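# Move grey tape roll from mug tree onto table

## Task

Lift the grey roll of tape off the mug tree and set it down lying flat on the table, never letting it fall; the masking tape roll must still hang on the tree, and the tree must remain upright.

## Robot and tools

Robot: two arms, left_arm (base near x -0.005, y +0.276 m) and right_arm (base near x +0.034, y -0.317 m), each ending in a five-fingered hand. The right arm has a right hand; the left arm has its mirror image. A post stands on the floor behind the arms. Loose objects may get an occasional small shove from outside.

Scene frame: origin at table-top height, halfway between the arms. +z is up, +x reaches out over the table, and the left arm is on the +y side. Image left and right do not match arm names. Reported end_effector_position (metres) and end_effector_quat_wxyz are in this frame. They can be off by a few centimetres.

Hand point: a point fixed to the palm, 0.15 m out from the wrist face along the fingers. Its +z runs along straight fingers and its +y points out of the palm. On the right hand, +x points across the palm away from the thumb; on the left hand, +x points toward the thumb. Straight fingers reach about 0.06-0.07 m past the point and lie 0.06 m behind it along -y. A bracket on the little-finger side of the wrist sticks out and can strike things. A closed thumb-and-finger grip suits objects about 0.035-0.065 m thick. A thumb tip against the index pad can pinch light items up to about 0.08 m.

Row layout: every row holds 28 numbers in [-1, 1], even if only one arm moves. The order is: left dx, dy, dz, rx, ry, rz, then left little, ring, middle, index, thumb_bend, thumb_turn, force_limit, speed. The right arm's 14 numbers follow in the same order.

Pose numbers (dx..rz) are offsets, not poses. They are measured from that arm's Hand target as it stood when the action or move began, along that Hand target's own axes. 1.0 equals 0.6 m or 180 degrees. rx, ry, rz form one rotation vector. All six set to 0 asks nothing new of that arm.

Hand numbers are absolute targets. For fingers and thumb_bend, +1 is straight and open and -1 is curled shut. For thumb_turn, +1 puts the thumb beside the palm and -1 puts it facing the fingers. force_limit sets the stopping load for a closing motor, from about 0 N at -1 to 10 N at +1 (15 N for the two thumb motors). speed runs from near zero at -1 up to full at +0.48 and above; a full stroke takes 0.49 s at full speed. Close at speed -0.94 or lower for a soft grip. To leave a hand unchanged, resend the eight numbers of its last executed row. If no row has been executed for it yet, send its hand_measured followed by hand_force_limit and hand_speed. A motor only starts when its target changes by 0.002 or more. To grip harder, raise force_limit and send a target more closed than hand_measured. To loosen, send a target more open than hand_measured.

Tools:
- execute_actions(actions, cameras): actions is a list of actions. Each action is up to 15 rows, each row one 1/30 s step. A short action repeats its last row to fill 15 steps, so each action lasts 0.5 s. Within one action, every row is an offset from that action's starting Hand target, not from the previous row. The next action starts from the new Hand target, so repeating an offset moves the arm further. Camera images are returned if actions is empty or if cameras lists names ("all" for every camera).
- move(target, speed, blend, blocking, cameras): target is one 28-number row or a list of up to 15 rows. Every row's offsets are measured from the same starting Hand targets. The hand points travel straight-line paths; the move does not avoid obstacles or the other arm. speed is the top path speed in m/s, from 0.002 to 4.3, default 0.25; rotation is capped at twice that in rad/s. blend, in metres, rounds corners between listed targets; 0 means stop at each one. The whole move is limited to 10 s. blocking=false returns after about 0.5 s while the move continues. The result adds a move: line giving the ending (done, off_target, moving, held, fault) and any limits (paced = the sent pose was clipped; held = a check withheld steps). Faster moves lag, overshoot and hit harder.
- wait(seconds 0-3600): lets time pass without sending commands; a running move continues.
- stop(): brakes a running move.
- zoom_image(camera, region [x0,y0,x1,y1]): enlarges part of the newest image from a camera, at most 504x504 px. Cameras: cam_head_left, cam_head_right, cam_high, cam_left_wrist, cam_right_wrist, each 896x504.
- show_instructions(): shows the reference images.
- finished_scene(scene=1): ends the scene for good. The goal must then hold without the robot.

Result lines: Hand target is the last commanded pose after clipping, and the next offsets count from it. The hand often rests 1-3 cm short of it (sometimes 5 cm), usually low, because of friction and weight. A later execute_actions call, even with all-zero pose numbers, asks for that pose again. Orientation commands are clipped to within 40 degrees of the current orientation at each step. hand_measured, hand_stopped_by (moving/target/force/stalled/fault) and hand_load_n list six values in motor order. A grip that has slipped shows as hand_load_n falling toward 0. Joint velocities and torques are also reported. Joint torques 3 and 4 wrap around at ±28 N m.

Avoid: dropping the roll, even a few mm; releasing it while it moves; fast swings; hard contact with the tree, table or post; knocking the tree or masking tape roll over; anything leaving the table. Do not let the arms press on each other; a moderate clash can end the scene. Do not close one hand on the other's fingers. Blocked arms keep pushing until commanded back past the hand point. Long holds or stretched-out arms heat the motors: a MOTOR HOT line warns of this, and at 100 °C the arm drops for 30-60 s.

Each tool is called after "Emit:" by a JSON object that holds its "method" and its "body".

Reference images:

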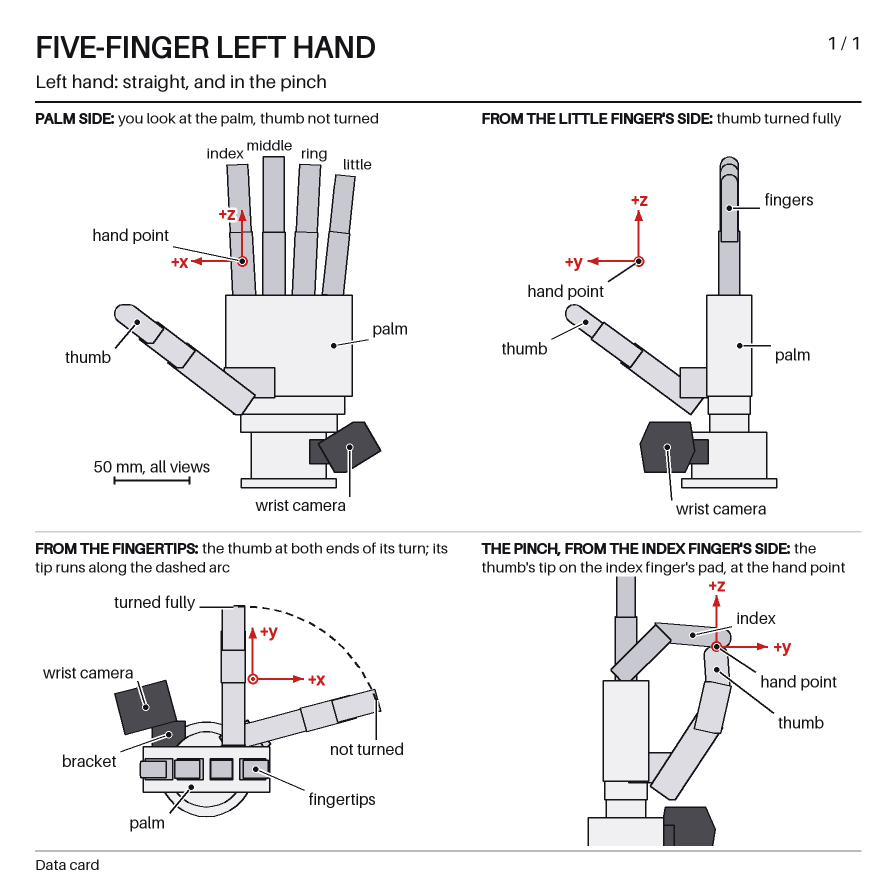

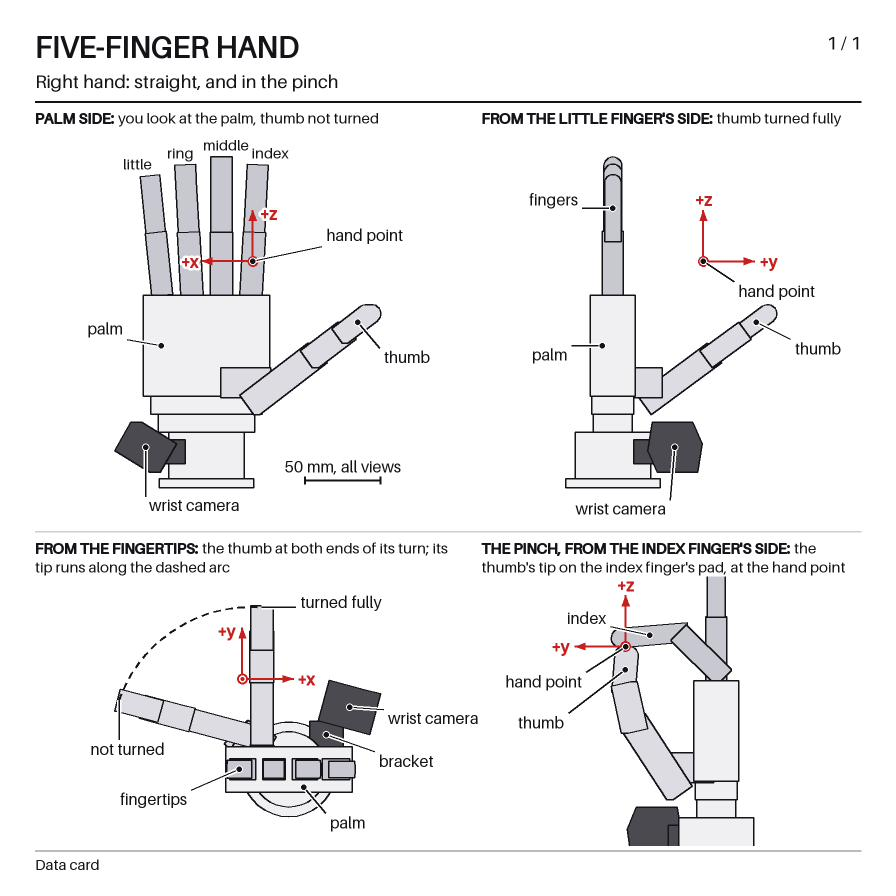

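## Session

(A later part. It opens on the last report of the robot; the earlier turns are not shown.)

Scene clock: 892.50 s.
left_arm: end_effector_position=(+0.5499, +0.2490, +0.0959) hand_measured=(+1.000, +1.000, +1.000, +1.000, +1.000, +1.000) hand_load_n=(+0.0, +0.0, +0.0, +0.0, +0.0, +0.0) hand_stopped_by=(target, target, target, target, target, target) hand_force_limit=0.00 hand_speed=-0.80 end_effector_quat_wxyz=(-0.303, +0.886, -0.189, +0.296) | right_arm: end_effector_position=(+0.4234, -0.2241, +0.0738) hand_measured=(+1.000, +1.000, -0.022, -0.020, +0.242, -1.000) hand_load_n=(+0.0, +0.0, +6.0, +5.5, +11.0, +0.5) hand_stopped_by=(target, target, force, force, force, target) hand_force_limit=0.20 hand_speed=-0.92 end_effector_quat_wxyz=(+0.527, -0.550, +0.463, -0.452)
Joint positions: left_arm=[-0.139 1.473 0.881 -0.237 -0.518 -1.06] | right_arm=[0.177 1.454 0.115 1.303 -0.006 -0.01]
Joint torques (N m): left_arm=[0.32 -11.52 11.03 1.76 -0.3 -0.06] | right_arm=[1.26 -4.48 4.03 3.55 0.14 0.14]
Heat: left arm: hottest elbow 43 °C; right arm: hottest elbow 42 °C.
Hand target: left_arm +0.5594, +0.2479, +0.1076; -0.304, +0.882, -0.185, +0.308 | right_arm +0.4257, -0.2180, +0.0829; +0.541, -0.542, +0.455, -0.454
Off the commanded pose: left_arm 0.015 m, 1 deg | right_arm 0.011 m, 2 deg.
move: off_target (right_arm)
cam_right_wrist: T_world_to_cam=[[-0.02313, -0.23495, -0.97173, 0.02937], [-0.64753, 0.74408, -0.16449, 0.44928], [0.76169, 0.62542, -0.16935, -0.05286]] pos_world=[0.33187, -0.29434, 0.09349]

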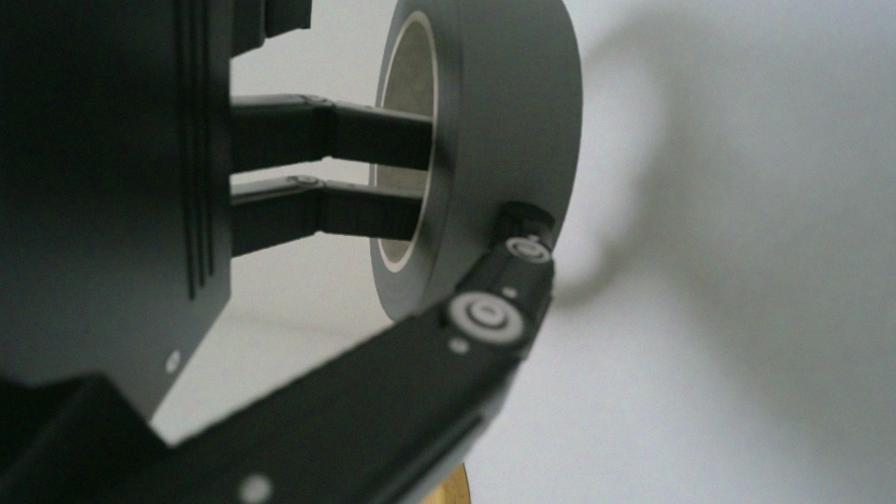

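Emit:
{"method": "move", "body": {"target": [0,0,0,0,0,0,1,1,1,1,1,1,0,-0.8,0,0.05,0,0,0,0,1,1,-0.5,-0.4,-0.4,-1,0.2,-0.92], "speed": 0.06, "cameras": ["cam_right_wrist"]}}

Scene clock: 897.50 s.
left_arm: end_effector_position=(+0.5499, +0.2490, +0.0959) hand_measured=(+1.000, +1.000, +1.000, +1.000, +1.000, +1.000) hand_load_n=(+0.0, +0.0, +0.0, +0.0, +0.0, +0.0) hand_stopped_by=(target, target, target, target, target, target) hand_force_limit=0.00 hand_speed=-0.80 end_effector_quat_wxyz=(-0.303, +0.886, -0.189, +0.296) | right_arm: end_effector_position=(+0.4227, -0.2241, +0.0448) hand_measured=(+1.000, +1.000, -0.022, -0.020, +0.242, -1.000) hand_load_n=(+0.0, +0.0, +6.0, +5.5, +10.5, +0.5) hand_stopped_by=(target, target, force, force, force, target) hand_force_limit=0.20 hand_speed=-0.92 end_effector_quat_wxyz=(+0.526, -0.551, +0.465, -0.450)
Joint positions: left_arm=[-0.139 1.473 0.881 -0.237 -0.518 -1.06] | right_arm=[0.177 1.702 0.115 1.547 -0.006 -0.008]
Joint torques (N m): left_arm=[0.26 -11.4 11.04 1.76 -0.3 -0.06] | right_arm=[1.08 -6.36 2.09 3.37 0.11 0.09]
Heat: left arm: hottest elbow 43 °C; right arm: hottest elbow 41 °C.
Hand target: left_arm +0.5594, +0.2479, +0.1076; -0.304, +0.882, -0.185, +0.308 | right_arm +0.4257, -0.2180, +0.0530; +0.542, -0.542, +0.455, -0.454
Off the commanded pose: left_arm 0.015 m, 1 deg | right_arm 0.011 m, 2 deg.
joint sent to its limit (right arm) — joint 4 (wrist pitch), upper limit. The joint targets still meet the commanded pose.
move: off_target (right_arm)
cam_right_wrist: T_world_to_cam=[[-0.02815, -0.23384, -0.97187, 0.00357], [-0.64838, 0.74425, -0.16029, 0.44419], [0.7608, 0.62562, -0.17256, -0.05661]] pos_world=[0.33117, -0.29434, 0.0649]

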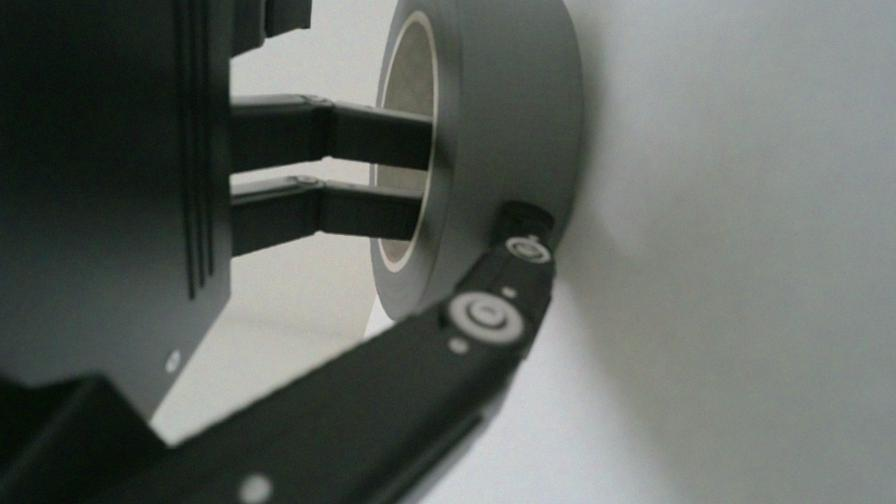

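Emit:
{"method": "move", "body": {"target": [0,0,0,0,0,0,1,1,1,1,1,1,0,-0.8,0,-0.035,0.17,0,0,0,1,1,-0.5,-0.4,-0.4,-1,0.2,-0.92], "speed": 0.1, "cameras": ["cam_right_wrist"]}}

Scene clock: 908.07 s.
left_arm: end_effector_position=(+0.5499, +0.2490, +0.0959) hand_measured=(+1.000, +1.000, +1.000, +1.000, +1.000, +1.000) hand_load_n=(+0.0, +0.0, +0.0, -0.5, +0.0, -0.5) hand_stopped_by=(target, target, target, target, target, target) hand_force_limit=0.00 hand_speed=-0.80 end_effector_quat_wxyz=(-0.303, +0.886, -0.189, +0.296) | right_arm: end_effector_position=(+0.5152, -0.2093, +0.0627) hand_measured=(+1.000, +1.000, -0.022, -0.020, +0.242, -1.000) hand_load_n=(+0.0, +0.0, +6.0, +5.5, +10.5, +0.5) hand_stopped_by=(target, target, force, force, force, target) hand_force_limit=0.20 hand_speed=-0.92 end_effector_quat_wxyz=(+0.529, -0.549, +0.463, -0.453)
Joint positions: left_arm=[-0.139 1.473 0.881 -0.237 -0.518 -1.06] | right_arm=[0.178 1.676 0.36 1.285 -0.005 -0.007]
Joint torques (N m): left_arm=[0.21 -11.46 11.06 1.76 -0.31 -0.06] | right_arm=[1.14 -8.94 6.15 2.21 0.13 0.11]
Heat: left arm: hottest elbow 43 °C; right arm: hottest elbow 40 °C.
Hand target: left_arm +0.5594, +0.2479, +0.1076; -0.304, +0.882, -0.185, +0.308 | right_arm +0.5262, -0.2004, +0.0739; +0.542, -0.542, +0.455, -0.454
Off the commanded pose: left_arm 0.015 m, 1 deg | right_arm 0.018 m, 2 deg.
move: off_target (right_arm)
cam_right_wrist: T_world_to_cam=[[-0.01877, -0.23199, -0.97254, 0.02263], [-0.64648, 0.74483, -0.16519, 0.49549], [0.7627, 0.62563, -0.16396, -0.13468]] pos_world=[0.42347, -0.27954, 0.08178]

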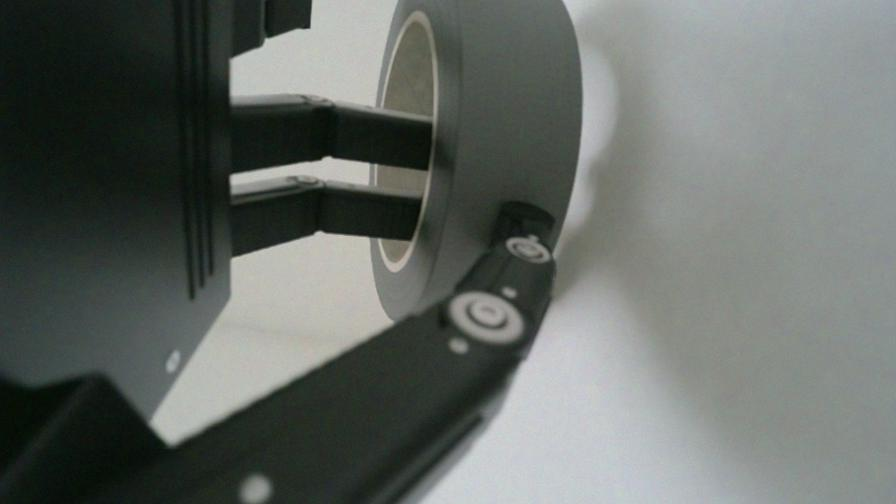

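Emit:
{"method": "move", "body": {"target": [0,0,0,0,0,0,1,1,1,1,1,1,0,-0.8,0,0.045,0,0,0,0,1,1,-0.5,-0.4,-0.4,-1,0.2,-0.92], "speed": 0.05, "cameras": ["cam_right_wrist","cam_high"]}}

Emit:
{"method": "zoom_image", "body": {"camera": "cam_high", "region": [380, 270, 500, 390]}}

Scene clock: 914.93 s.
left_arm: end_effector_position=(+0.5499, +0.2490, +0.0959) hand_measured=(+1.000, +1.000, +1.000, +1.000, +1.000, +1.000) hand_load_n=(+0.0, +0.0, +0.0, +0.0, +0.0, +0.0) hand_stopped_by=(target, target, target, target, target, target) hand_force_limit=0.00 hand_speed=-0.80 end_effector_quat_wxyz=(-0.303, +0.886, -0.189, +0.296) | right_arm: end_effector_position=(+0.5208, -0.2080, +0.0474) hand_measured=(+1.000, +1.000, -0.022, -0.020, +0.242, -1.000) hand_load_n=(+0.0, +0.0, +6.5, +5.5, +10.0, +0.5) hand_stopped_by=(target, target, force, force, force, target) hand_force_limit=0.20 hand_speed=-0.92 end_effector_quat_wxyz=(+0.536, -0.542, +0.460, -0.455)
Joint positions: left_arm=[-0.139 1.473 0.881 -0.237 -0.518 -1.06] | right_arm=[0.178 1.781 0.375 1.395 -0.005 0]
Joint torques (N m): left_arm=[0.21 -11.46 11.04 1.76 -0.31 -0.06] | right_arm=[0.91 -7.59 4.57 2.61 0.16 0.04]
Heat: left arm: hottest elbow 43 °C; right arm: hottest elbow 39 °C.
Hand target: left_arm +0.5594, +0.2479, +0.1076; -0.304, +0.882, -0.185, +0.308 | right_arm +0.5263, -0.2004, +0.0470; +0.541, -0.541, +0.455, -0.455
Off the commanded pose: left_arm 0.015 m, 1 deg | right_arm 0.009 m, 1 deg.
move: done
cam_right_wrist: T_world_to_cam=[[-0.0016, -0.22247, -0.97494, 0.00138], [-0.64338, 0.74659, -0.16931, 0.49462], [0.76554, 0.62699, -0.14432, -0.14439]] pos_world=[0.42877, -0.27844, 0.06425]
Images, in order (width x height): cam_high 896x504, cam_right_wrist 896x504.

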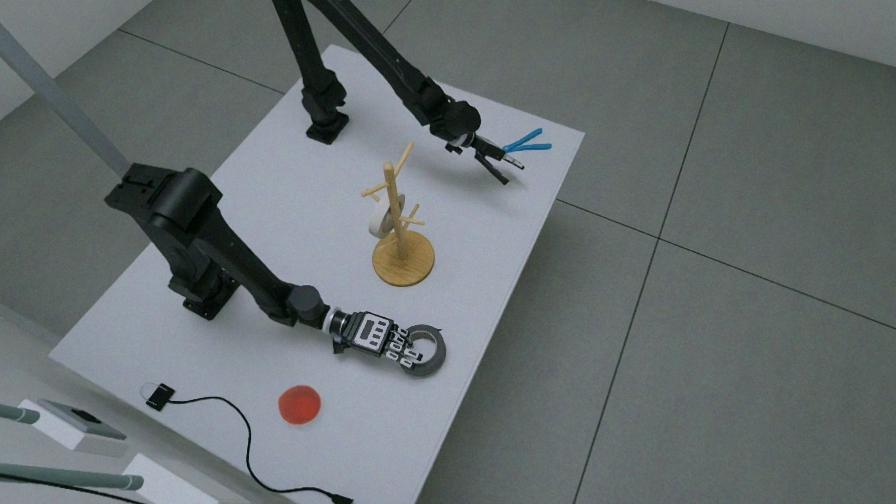

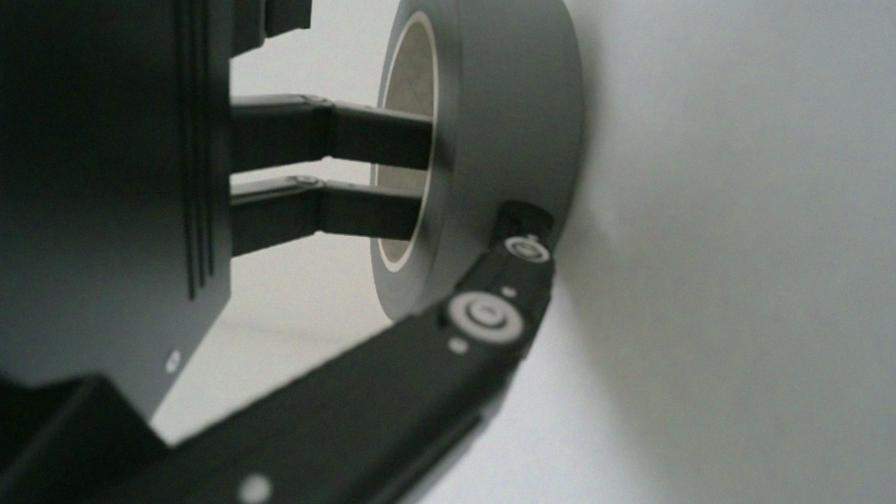

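Scaled by 4.200 from the camera's image (finer frame: 1280x720).

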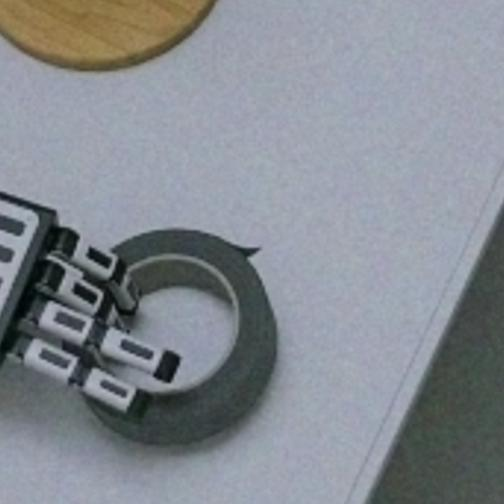

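Emit:
{"method": "move", "body": {"target": [0,0,0,0,0,0,1,1,1,1,1,1,0,-0.8,0,0.02,0,0,0,0,1,1,-0.5,-0.4,-0.4,-1,0.2,-0.92], "speed": 0.04, "cameras": ["cam_right_wrist"]}}

Scene clock: 921.63 s.
left_arm: end_effector_position=(+0.5499, +0.2490, +0.0959) hand_measured=(+1.000, +1.000, +1.000, +1.000, +1.000, +1.000) hand_load_n=(+0.0, +0.0, +0.0, +0.0, +0.0, +0.0) hand_stopped_by=(target, target, target, target, target, target) hand_force_limit=0.00 hand_speed=-0.80 end_effector_quat_wxyz=(-0.303, +0.886, -0.189, +0.296) | right_arm: end_effector_position=(+0.5250, -0.2071, +0.0465) hand_measured=(+1.000, +1.000, -0.022, -0.020, +0.242, -1.000) hand_load_n=(+0.0, +0.0, +7.0, +6.0, +9.5, +0.5) hand_stopped_by=(target, target, force, force, force, target) hand_force_limit=0.20 hand_speed=-0.92 end_effector_quat_wxyz=(+0.545, -0.533, +0.455, -0.461)
Joint positions: left_arm=[-0.139 1.473 0.881 -0.237 -0.518 -1.06] | right_arm=[0.178 1.828 0.385 1.461 -0.005 0.004]
Joint torques (N m): left_arm=[0.32 -11.46 11.04 1.78 -0.3 -0.06] | right_arm=[1.26 -7.06 3.85 2.03 0.15 -0.01]
Heat: left arm: hottest elbow 43 °C; right arm: hottest elbow 39 °C.
Hand target: left_arm +0.5594, +0.2479, +0.1076; -0.304, +0.882, -0.185, +0.308 | right_arm +0.5262, -0.2005, +0.0349; +0.541, -0.542, +0.455, -0.455
Off the commanded pose: left_arm 0.015 m, 1 deg | right_arm 0.013 m, 1 deg.
move: off_target (right_arm)
cam_right_wrist: T_world_to_cam=[[0.02677, -0.21352, -0.97657, -0.01227], [-0.63829, 0.74819, -0.18109, 0.49463], [0.76933, 0.62819, -0.11626, -0.15132]] pos_world=[0.43247, -0.27764, 0.06]

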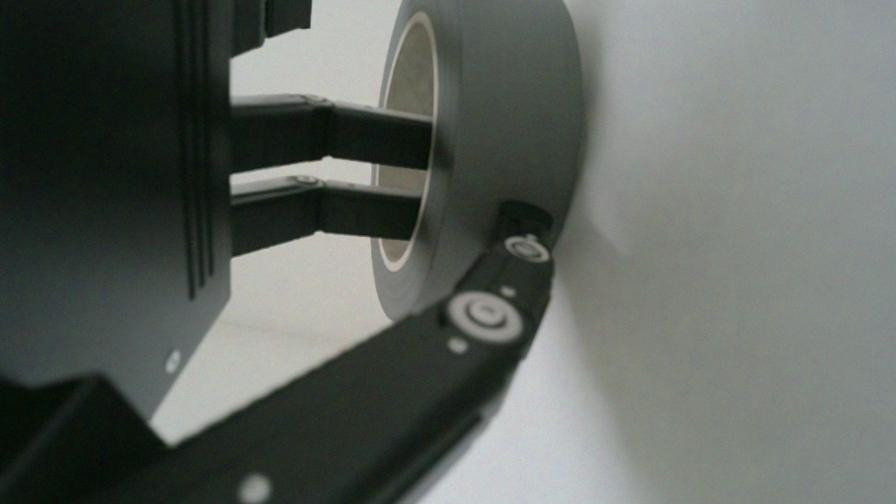

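Emit:
{"method": "wait", "body": {"seconds": 0.1, "cameras": ["cam_high","cam_head_left","cam_head_right"]}}

Emit:
{"method": "zoom_image", "body": {"camera": "cam_high", "region": [320, 280, 470, 400]}}

Emit:
{"method": "zoom_image", "body": {"camera": "cam_head_left", "region": [530, 130, 650, 230]}}

Emit:
{"method": "zoom_image", "body": {"camera": "cam_head_right", "region": [540, 130, 660, 230]}}

Scene clock: 941.97 s.
left_arm: end_effector_position=(+0.5499, +0.2490, +0.0959) hand_measured=(+1.000, +1.000, +1.000, +1.000, +1.000, +1.000) hand_load_n=(-0.5, +0.0, +0.0, +0.0, +0.0, -0.5) hand_stopped_by=(target, target, target, target, target, target) hand_force_limit=0.00 hand_speed=-0.80 end_effector_quat_wxyz=(-0.303, +0.886, -0.189, +0.296) | right_arm: end_effector_position=(+0.5249, -0.2071, +0.0464) hand_measured=(+1.000, +1.000, -0.022, -0.020, +0.242, -1.000) hand_load_n=(+0.0, +0.0, +7.0, +6.0, +9.5, +0.5) hand_stopped_by=(target, target, force, force, force, target) hand_force_limit=0.20 hand_speed=-0.92 end_effector_quat_wxyz=(+0.545, -0.533, +0.455, -0.461)
Joint positions: left_arm=[-0.139 1.473 0.881 -0.237 -0.518 -1.06] | right_arm=[0.178 1.828 0.385 1.462 -0.005 0.004]
Joint torques (N m): left_arm=[0.26 -11.46 11.03 1.77 -0.31 -0.06] | right_arm=[1.14 -7 3.79 2.06 0.14 -0.02]
Heat: left arm: hottest elbow 43 °C; right arm: hottest elbow 37 °C.
Hand target: left_arm +0.5594, +0.2479, +0.1076; -0.304, +0.882, -0.185, +0.308 | right_arm +0.5262, -0.2005, +0.0348; +0.541, -0.542, +0.455, -0.455
Off the commanded pose: left_arm 0.015 m, 1 deg | right_arm 0.013 m, 1 deg.
wait: 0.10 s; at rest from the start
Images, in order (width x height): cam_head_left 896x504, cam_head_right 896x504, cam_high 896x504.

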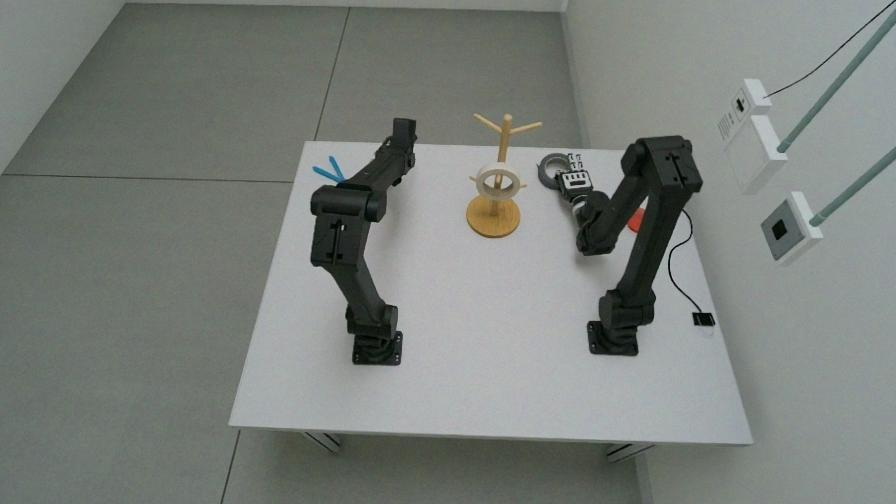

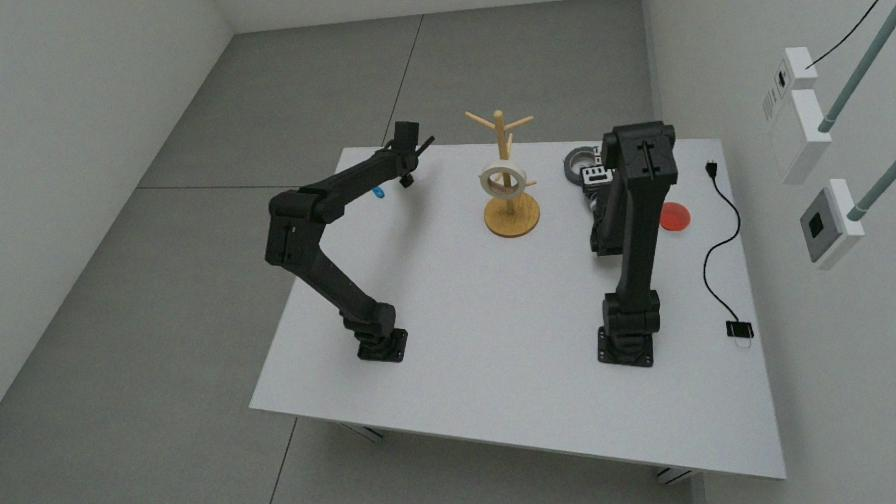

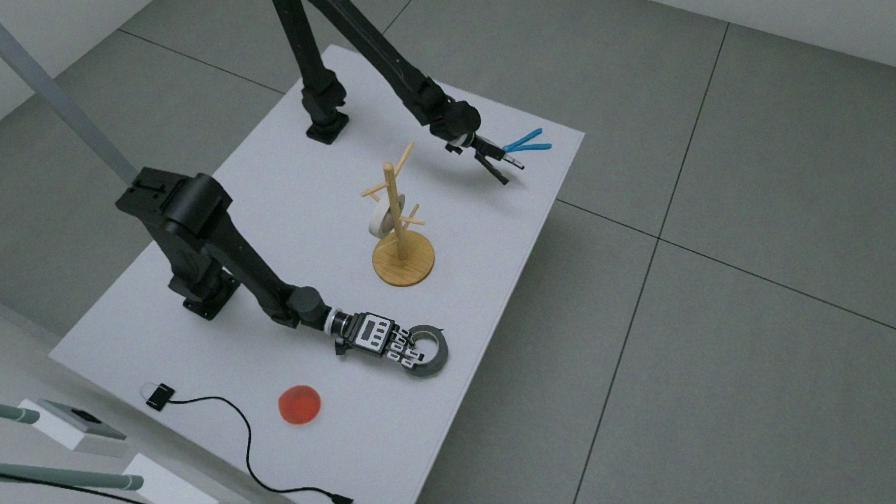

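Scaled by 3.360 from the camera's image (finer frame: 1280x720).

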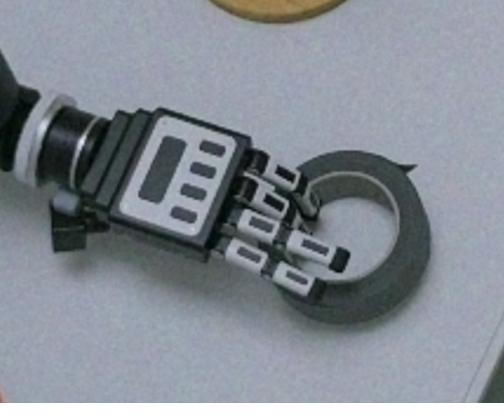

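Scaled by 4.200 from the camera's image (finer frame: 1280x720).

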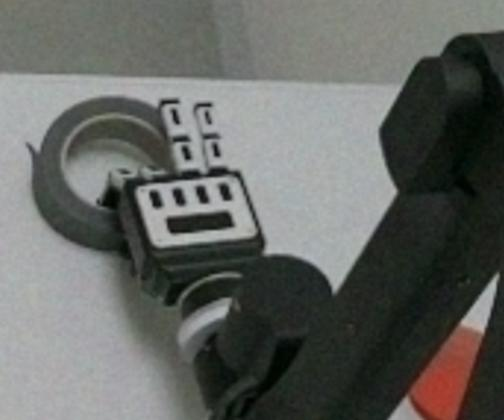

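Scaled by 4.200 from the camera's image (finer frame: 1280x720).

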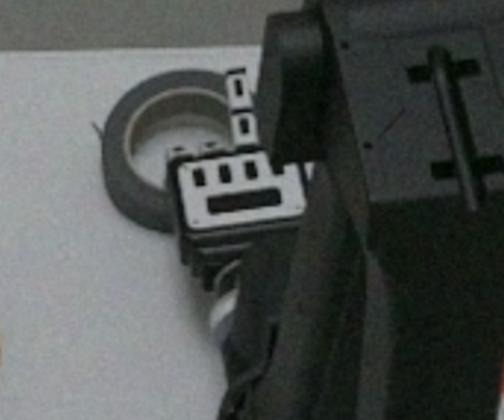

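Emit:
{"method": "move", "body": {"target": [0,0,0,0,0,0,1,1,1,1,1,1,0,-0.8,0,0.012,0,0.02,0,0,1,1,-0.5,-0.4,-0.4,-1,0.2,-0.92], "speed": 0.03, "cameras": ["cam_right_wrist"]}}

Scene clock: 968.37 s.
left_arm: end_effector_position=(+0.5499, +0.2490, +0.0959) hand_measured=(+1.000, +1.000, +1.000, +1.000, +1.000, +1.000) hand_load_n=(+0.0, +0.0, +0.0, +0.0, +0.0, +0.0) hand_stopped_by=(target, target, target, target, target, target) hand_force_limit=0.00 hand_speed=-0.80 end_effector_quat_wxyz=(-0.303, +0.886, -0.189, +0.296) | right_arm: end_effector_position=(+0.5276, -0.2066, +0.0458) hand_measured=(+1.000, +1.000, -0.022, -0.020, +0.242, -1.000) hand_load_n=(+0.0, +0.0, +7.0, +6.5, +9.0, +0.5) hand_stopped_by=(target, target, force, force, force, target) hand_force_limit=0.20 hand_speed=-0.92 end_effector_quat_wxyz=(+0.560, -0.517, +0.442, -0.473)
Joint positions: left_arm=[-0.139 1.473 0.881 -0.237 -0.518 -1.06] | right_arm=[0.178 1.903 0.393 1.584 -0.005 0.006]
Joint torques (N m): left_arm=[0.32 -11.46 11.04 1.76 -0.3 -0.06] | right_arm=[1.08 -7.06 2.88 1.91 0.08 -0.05]
Heat: left arm: hottest elbow 43 °C; right arm: hottest elbow 36 °C.
Hand target: left_arm +0.5594, +0.2479, +0.1076; -0.304, +0.882, -0.185, +0.308 | right_arm +0.5262, -0.2005, +0.0276; +0.558, -0.524, +0.440, -0.469
Off the commanded pose: left_arm 0.015 m, 1 deg | right_arm 0.019 m, 1 deg.
joint read past its limit (right arm) — joint 4 (wrist pitch), upper limit.
joint sent to its limit (right arm) — joint 4 (wrist pitch), upper limit. The joint targets still meet the commanded pose.
move: off_target (right_arm)
cam_right_wrist: T_world_to_cam=[[0.07952, -0.20364, -0.97581, -0.0388], [-0.62788, 0.75008, -0.2077, 0.49193], [0.77424, 0.62921, -0.06822, -0.15837]] pos_world=[0.43457, -0.27724, 0.05351]

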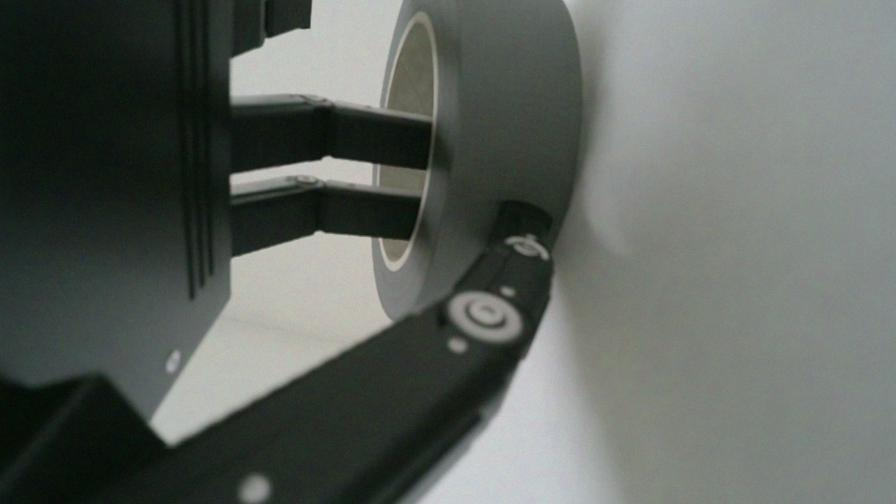

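Emit:
{"method": "zoom_image", "body": {"camera": "cam_right_wrist", "region": [480, 0, 760, 330]}}

Scaled by 1.527 from the camera's image (finer frame: 1280x720).

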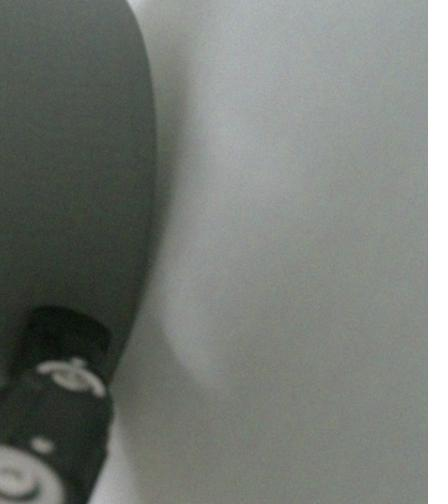

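Emit:
{"method": "move", "body": {"target": [0,0,0,0,0,0,1,1,1,1,1,1,0,-0.8,0,-0.05,0,-0.045,0,0,1,1,-0.5,-0.4,-0.4,-1,0.2,-0.92], "speed": 0.06, "cameras": ["cam_right_wrist"]}}

Scene clock: 1031.97 s.
left_arm: end_effector_position=(+0.5499, +0.2490, +0.0959) hand_measured=(+1.000, +1.000, +1.000, +1.000, +1.000, +1.000) hand_load_n=(+0.0, +0.0, +0.0, +0.0, +0.0, +0.0) hand_stopped_by=(target, target, target, target, target, target) hand_force_limit=0.00 hand_speed=-0.80 end_effector_quat_wxyz=(-0.303, +0.886, -0.189, +0.296) | right_arm: end_effector_position=(+0.5219, -0.2075, +0.0490) hand_measured=(+1.000, +1.000, -0.022, -0.020, +0.242, -1.000) hand_load_n=(+0.0, +0.0, +6.0, +5.5, +11.0, +0.5) hand_stopped_by=(target, target, force, force, force, target) hand_force_limit=0.20 hand_speed=-0.92 end_effector_quat_wxyz=(-0.514, +0.562, -0.481, +0.434)
Joint positions: left_arm=[-0.139 1.473 0.881 -0.237 -0.518 -1.06] | right_arm=[0.178 1.677 0.393 1.188 -0.005 0.006]
Joint torques (N m): left_arm=[0.32 -11.4 11.03 1.77 -0.31 -0.06] | right_arm=[1.32 -10.58 4.83 1.92 0.14 -0.04]
Heat: left arm: hottest elbow 43 °C; right arm: hottest elbow 34 °C.
Hand target: left_arm +0.5594, +0.2479, +0.1076; -0.304, +0.882, -0.185, +0.308 | right_arm +0.5244, -0.2007, +0.0577; -0.520, +0.562, -0.472, +0.436
Off the commanded pose: left_arm 0.015 m, 1 deg | right_arm 0.011 m, 1 deg.
move: off_target (right_arm)
cam_right_wrist: T_world_to_cam=[[-0.08407, -0.2292, -0.96974, 0.04441], [-0.65539, 0.74578, -0.11945, 0.49875], [0.7506, 0.62552, -0.21291, -0.13451]] pos_world=[0.43158, -0.27764, 0.074]

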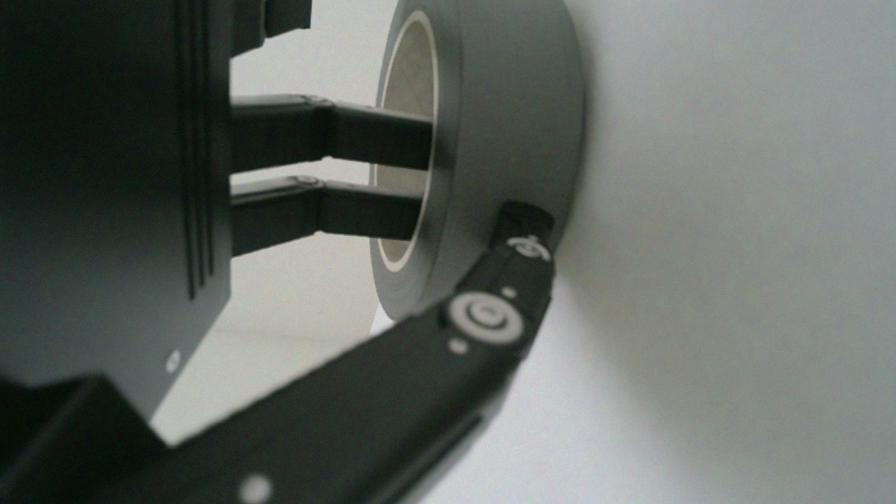

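Emit:
{"method": "move", "body": {"target": [0,0,0,0,0,0,1,1,1,1,1,1,0,-0.8,0,0.015,0,0,0,0,1,1,-0.5,-0.4,-0.4,-1,0.2,-0.92], "speed": 0.04, "cameras": ["cam_right_wrist","cam_high"]}}

Emit:
{"method": "zoom_image", "body": {"camera": "cam_right_wrist", "region": [480, 0, 760, 330]}}

Scene clock: 1039.30 s.
left_arm: end_effector_position=(+0.5499, +0.2490, +0.0959) hand_measured=(+1.000, +1.000, +1.000, +1.000, +1.000, +1.000) hand_load_n=(+0.0, +0.0, +0.0, +0.0, +0.0, -0.5) hand_stopped_by=(target, target, target, target, target, target) hand_force_limit=0.00 hand_speed=-0.80 end_effector_quat_wxyz=(-0.303, +0.886, -0.189, +0.296) | right_arm: end_effector_position=(+0.5223, -0.2074, +0.0485) hand_measured=(+1.000, +1.000, -0.022, -0.020, +0.242, -1.000) hand_load_n=(+0.0, +0.0, +6.5, +5.5, +10.5, +0.5) hand_stopped_by=(target, target, force, force, force, target) hand_force_limit=0.20 hand_speed=-0.92 end_effector_quat_wxyz=(-0.515, +0.561, -0.480, +0.435)
Joint positions: left_arm=[-0.139 1.473 0.881 -0.237 -0.518 -1.06] | right_arm=[0.178 1.685 0.393 1.2 -0.005 0.006]
Joint torques (N m): left_arm=[0.32 -11.46 11.06 1.78 -0.3 -0.06] | right_arm=[1.2 -8 4.51 3.02 0.15 -0.03]
Heat: left arm: hottest elbow 43 °C; right arm: hottest elbow 34 °C.
Hand target: left_arm +0.5594, +0.2479, +0.1076; -0.304, +0.882, -0.185, +0.308 | right_arm +0.5237, -0.2008, +0.0487; -0.520, +0.562, -0.472, +0.436
Off the commanded pose: left_arm 0.015 m, 1 deg | right_arm 0.007 m, 1 deg.
move: done
cam_right_wrist: T_world_to_cam=[[-0.07972, -0.22847, -0.97028, 0.04182], [-0.65479, 0.74592, -0.12184, 0.49878], [0.75159, 0.62562, -0.20906, -0.13564]] pos_world=[0.43188, -0.27764, 0.07299]
Images, in order (width x height): cam_high 896x504, cam_right_wrist 896x504.

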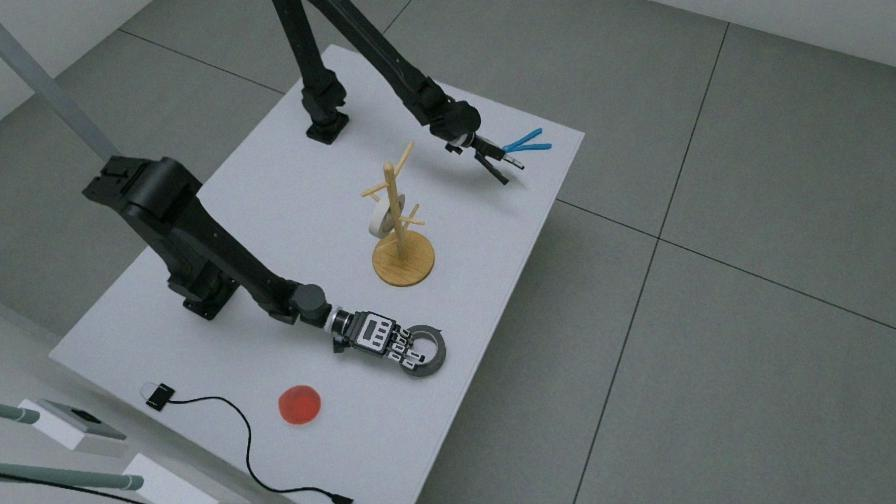

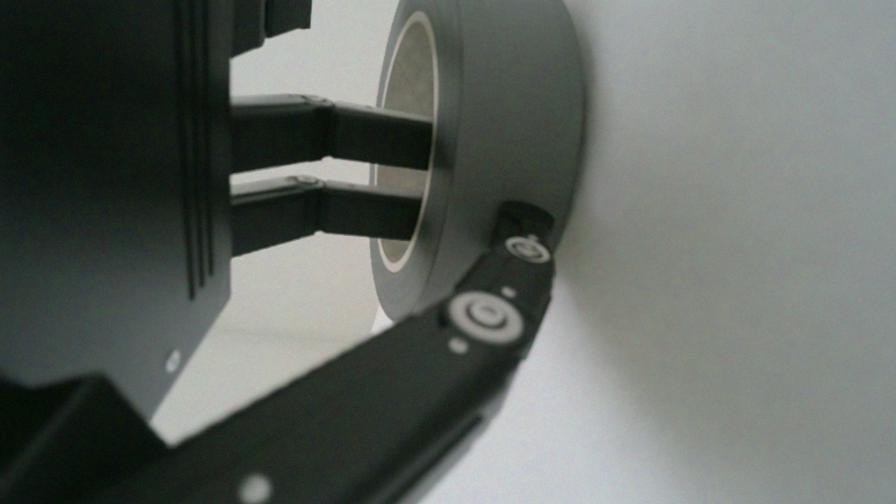

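Scaled by 1.527 from the camera's image (finer frame: 1280x720).

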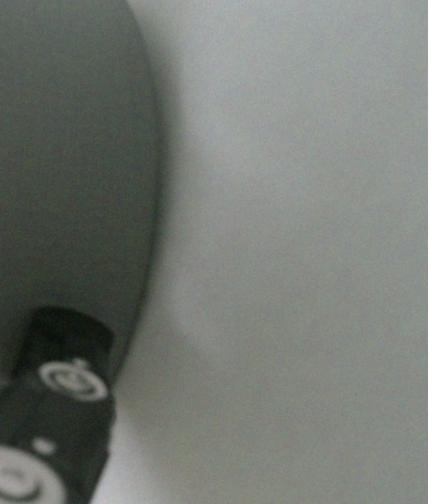

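Emit:
{"method": "move", "body": {"target": [0,0,0,0,0,0,1,1,1,1,1,1,0,-0.8,0,0.015,0,0,0,0,1,1,-0.5,-0.4,-0.4,-1,0.2,-0.92], "speed": 0.04, "cameras": ["cam_right_wrist","cam_high","cam_head_left"]}}

Emit:
{"method": "zoom_image", "body": {"camera": "cam_high", "region": [370, 300, 470, 400]}}

Emit:
{"method": "zoom_image", "body": {"camera": "cam_head_left", "region": [525, 130, 615, 220]}}

Scene clock: 1051.90 s.
left_arm: end_effector_position=(+0.5499, +0.2490, +0.0959) hand_measured=(+1.000, +1.000, +1.000, +1.000, +1.000, +1.000) hand_load_n=(+0.0, +0.0, +0.0, +0.0, +0.0, +0.0) hand_stopped_by=(target, target, target, target, target, target) hand_force_limit=0.00 hand_speed=-0.80 end_effector_quat_wxyz=(-0.303, +0.886, -0.189, +0.296) | right_arm: end_effector_position=(+0.5241, -0.2071, +0.0476) hand_measured=(+1.000, +1.000, -0.022, -0.020, +0.242, -1.000) hand_load_n=(+0.0, +0.0, +6.5, +5.5, +10.0, +0.5) hand_stopped_by=(target, target, force, force, force, target) hand_force_limit=0.20 hand_speed=-0.92 end_effector_quat_wxyz=(+0.521, -0.556, +0.475, -0.440)
Joint positions: left_arm=[-0.139 1.473 0.881 -0.237 -0.518 -1.06] | right_arm=[0.178 1.716 0.393 1.254 -0.005 0.006]
Joint torques (N m): left_arm=[0.26 -11.46 11.03 1.76 -0.31 -0.06] | right_arm=[1.2 -7.77 4.21 2.51 0.14 -0.03]
Heat: left arm: hottest elbow 43 °C; right arm: hottest elbow 34 °C.
Hand target: left_arm +0.5594, +0.2479, +0.1076; -0.304, +0.882, -0.185, +0.308 | right_arm +0.5230, -0.2010, +0.0398; +0.520, -0.562, +0.472, -0.436
Off the commanded pose: left_arm 0.015 m, 1 deg | right_arm 0.010 m, 1 deg.
move: done
cam_right_wrist: T_world_to_cam=[[-0.05811, -0.22503, -0.97262, 0.03077], [-0.65199, 0.74634, -0.13372, 0.49878], [0.75599, 0.62637, -0.19008, -0.14032]] pos_world=[0.43307, -0.27744, 0.06995]
Images, in order (width x height): cam_head_left 896x504, cam_high 896x504, cam_right_wrist 896x504.

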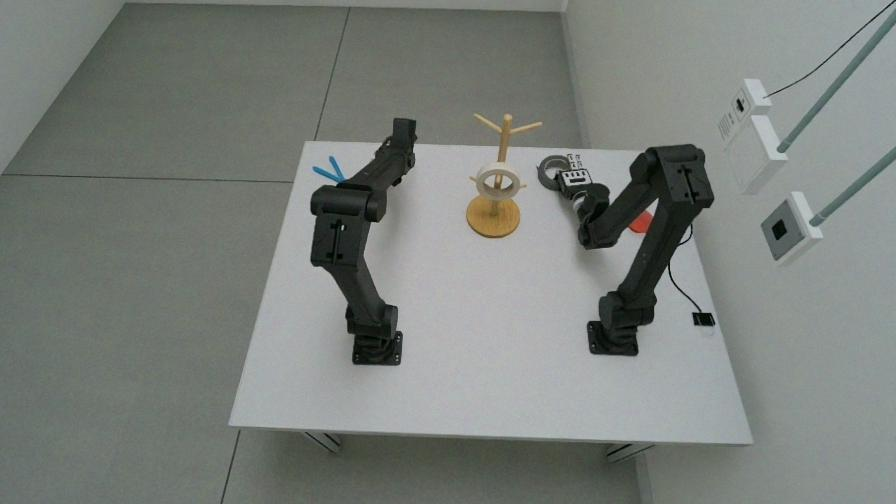

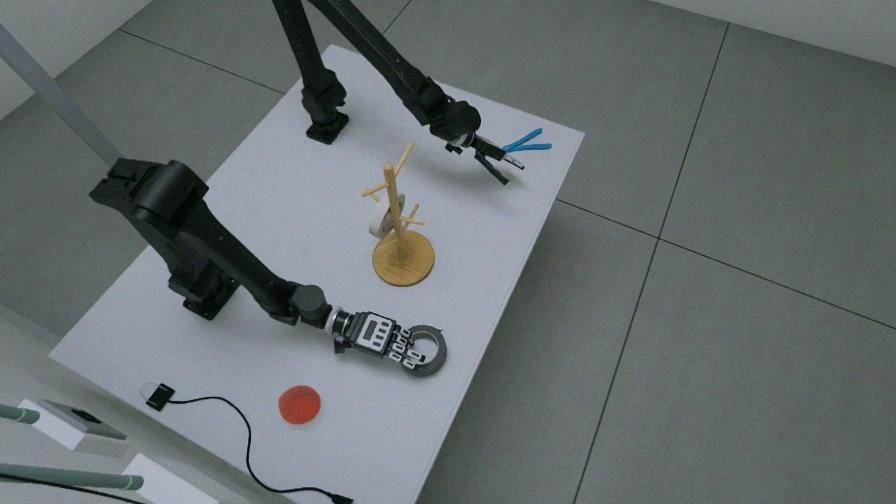

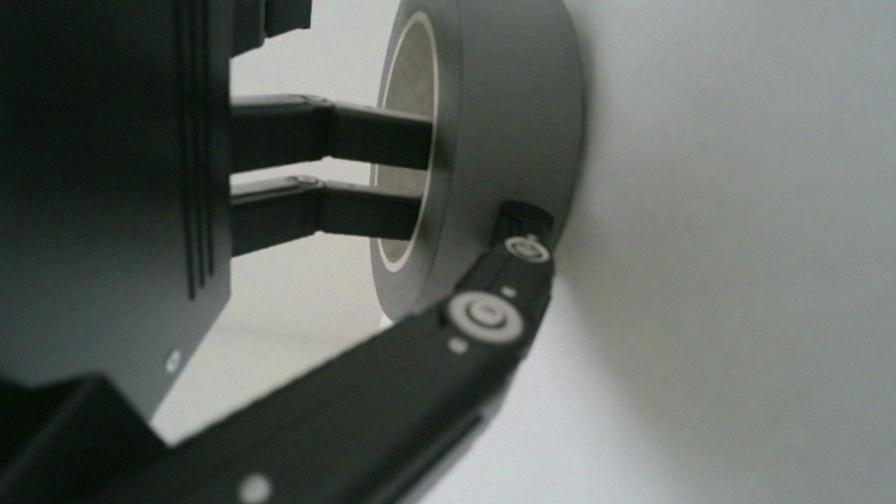

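Scaled by 5.040 from the camera's image (finer frame: 1280x720).

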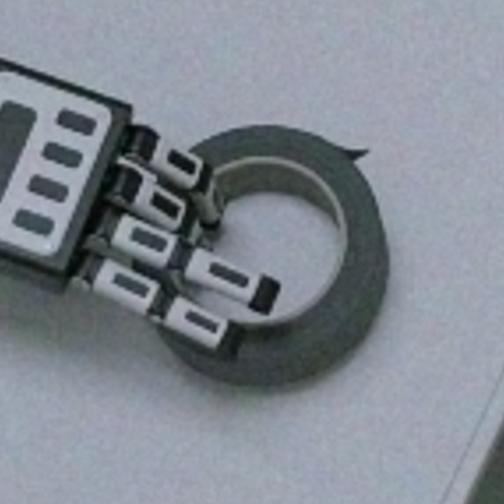

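Scaled by 5.600 from the camera's image (finer frame: 1280x720).

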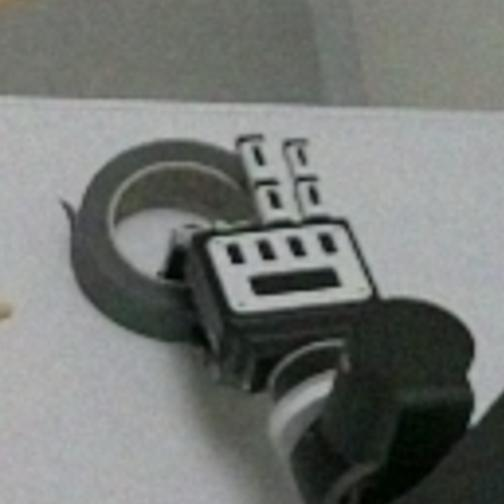

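Emit:
{"method": "move", "body": {"target": [0,0,0,0,0,0,1,1,1,1,1,1,0,-0.8,0,0,0,-0.03,0,0,1,1,-0.5,-0.4,-0.4,-1,0.2,-0.92], "speed": 0.04, "cameras": ["cam_right_wrist","cam_high"]}}

Emit:
{"method": "zoom_image", "body": {"camera": "cam_high", "region": [370, 300, 470, 400]}}

Scene clock: 1073.33 s.
left_arm: end_effector_position=(+0.5499, +0.2490, +0.0959) hand_measured=(+1.000, +1.000, +1.000, +1.000, +1.000, +1.000) hand_load_n=(+0.0, +0.0, +0.0, +0.0, +0.0, -0.5) hand_stopped_by=(target, target, target, target, target, target) hand_force_limit=0.00 hand_speed=-0.80 end_effector_quat_wxyz=(-0.303, +0.886, -0.189, +0.296) | right_arm: end_effector_position=(+0.5250, -0.2067, +0.0473) hand_measured=(+1.000, +1.000, -0.022, -0.020, +0.242, -1.000) hand_load_n=(+0.0, +0.0, +6.0, +6.5, +10.0, +1.5) hand_stopped_by=(target, target, force, force, force, target) hand_force_limit=0.20 hand_speed=-0.92 end_effector_quat_wxyz=(-0.500, +0.574, -0.493, +0.421)
Joint positions: left_arm=[-0.139 1.473 0.881 -0.237 -0.518 -1.06] | right_arm=[0.178 1.638 0.415 1.077 -0.005 0.01]
Joint torques (N m): left_arm=[0.32 -11.46 11.03 1.77 -0.3 -0.06] | right_arm=[1.32 -8.29 5.22 1.03 0.14 -0.07]
Heat: left arm: hottest elbow 43 °C; right arm: hottest elbow 34 °C.
Hand target: left_arm +0.5594, +0.2479, +0.1076; -0.304, +0.882, -0.185, +0.308 | right_arm +0.5229, -0.2010, +0.0397; -0.493, +0.586, -0.492, +0.414
Off the commanded pose: left_arm 0.015 m, 1 deg | right_arm 0.010 m, 2 deg.
move: done
cam_right_wrist: T_world_to_cam=[[-0.13243, -0.23304, -0.96341, 0.06749], [-0.66024, 0.74569, -0.08962, 0.5012], [0.73929, 0.62421, -0.25261, -0.13004]] pos_world=[0.43599, -0.27684, 0.07708]
Images, in order (width x height): cam_high 896x504, cam_right_wrist 896x504.

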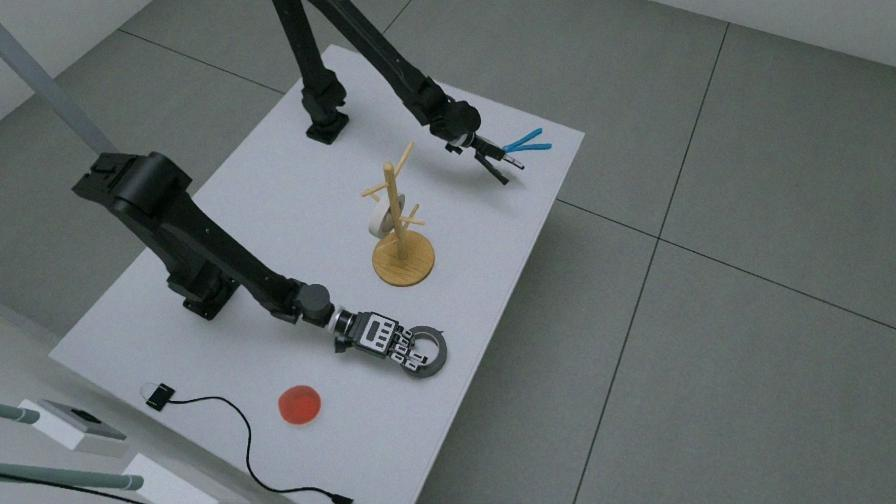

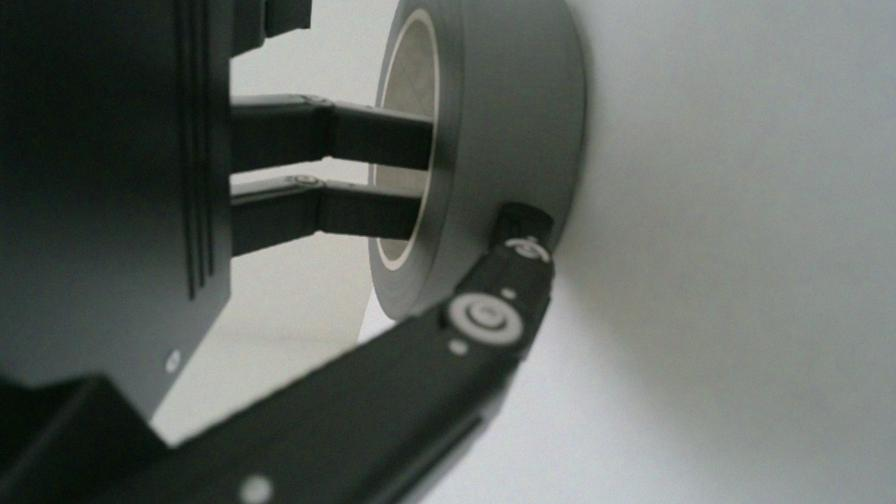

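Scaled by 5.040 from the camera's image (finer frame: 1280x720).

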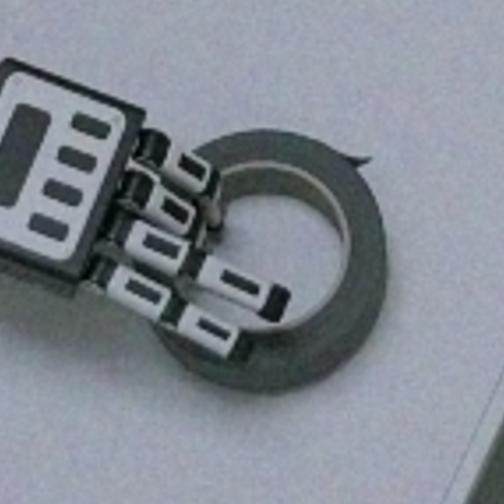

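Emit:
{"method": "zoom_image", "body": {"camera": "cam_right_wrist", "region": [480, 0, 680, 280]}}

Scaled by 1.800 from the camera's image (finer frame: 1280x720).

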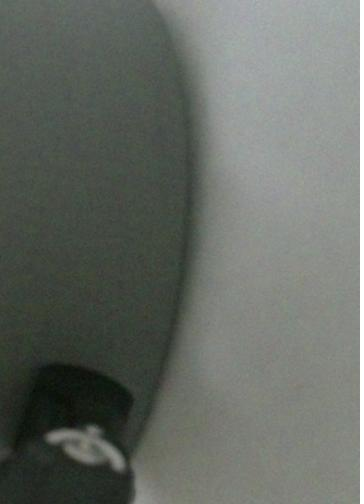

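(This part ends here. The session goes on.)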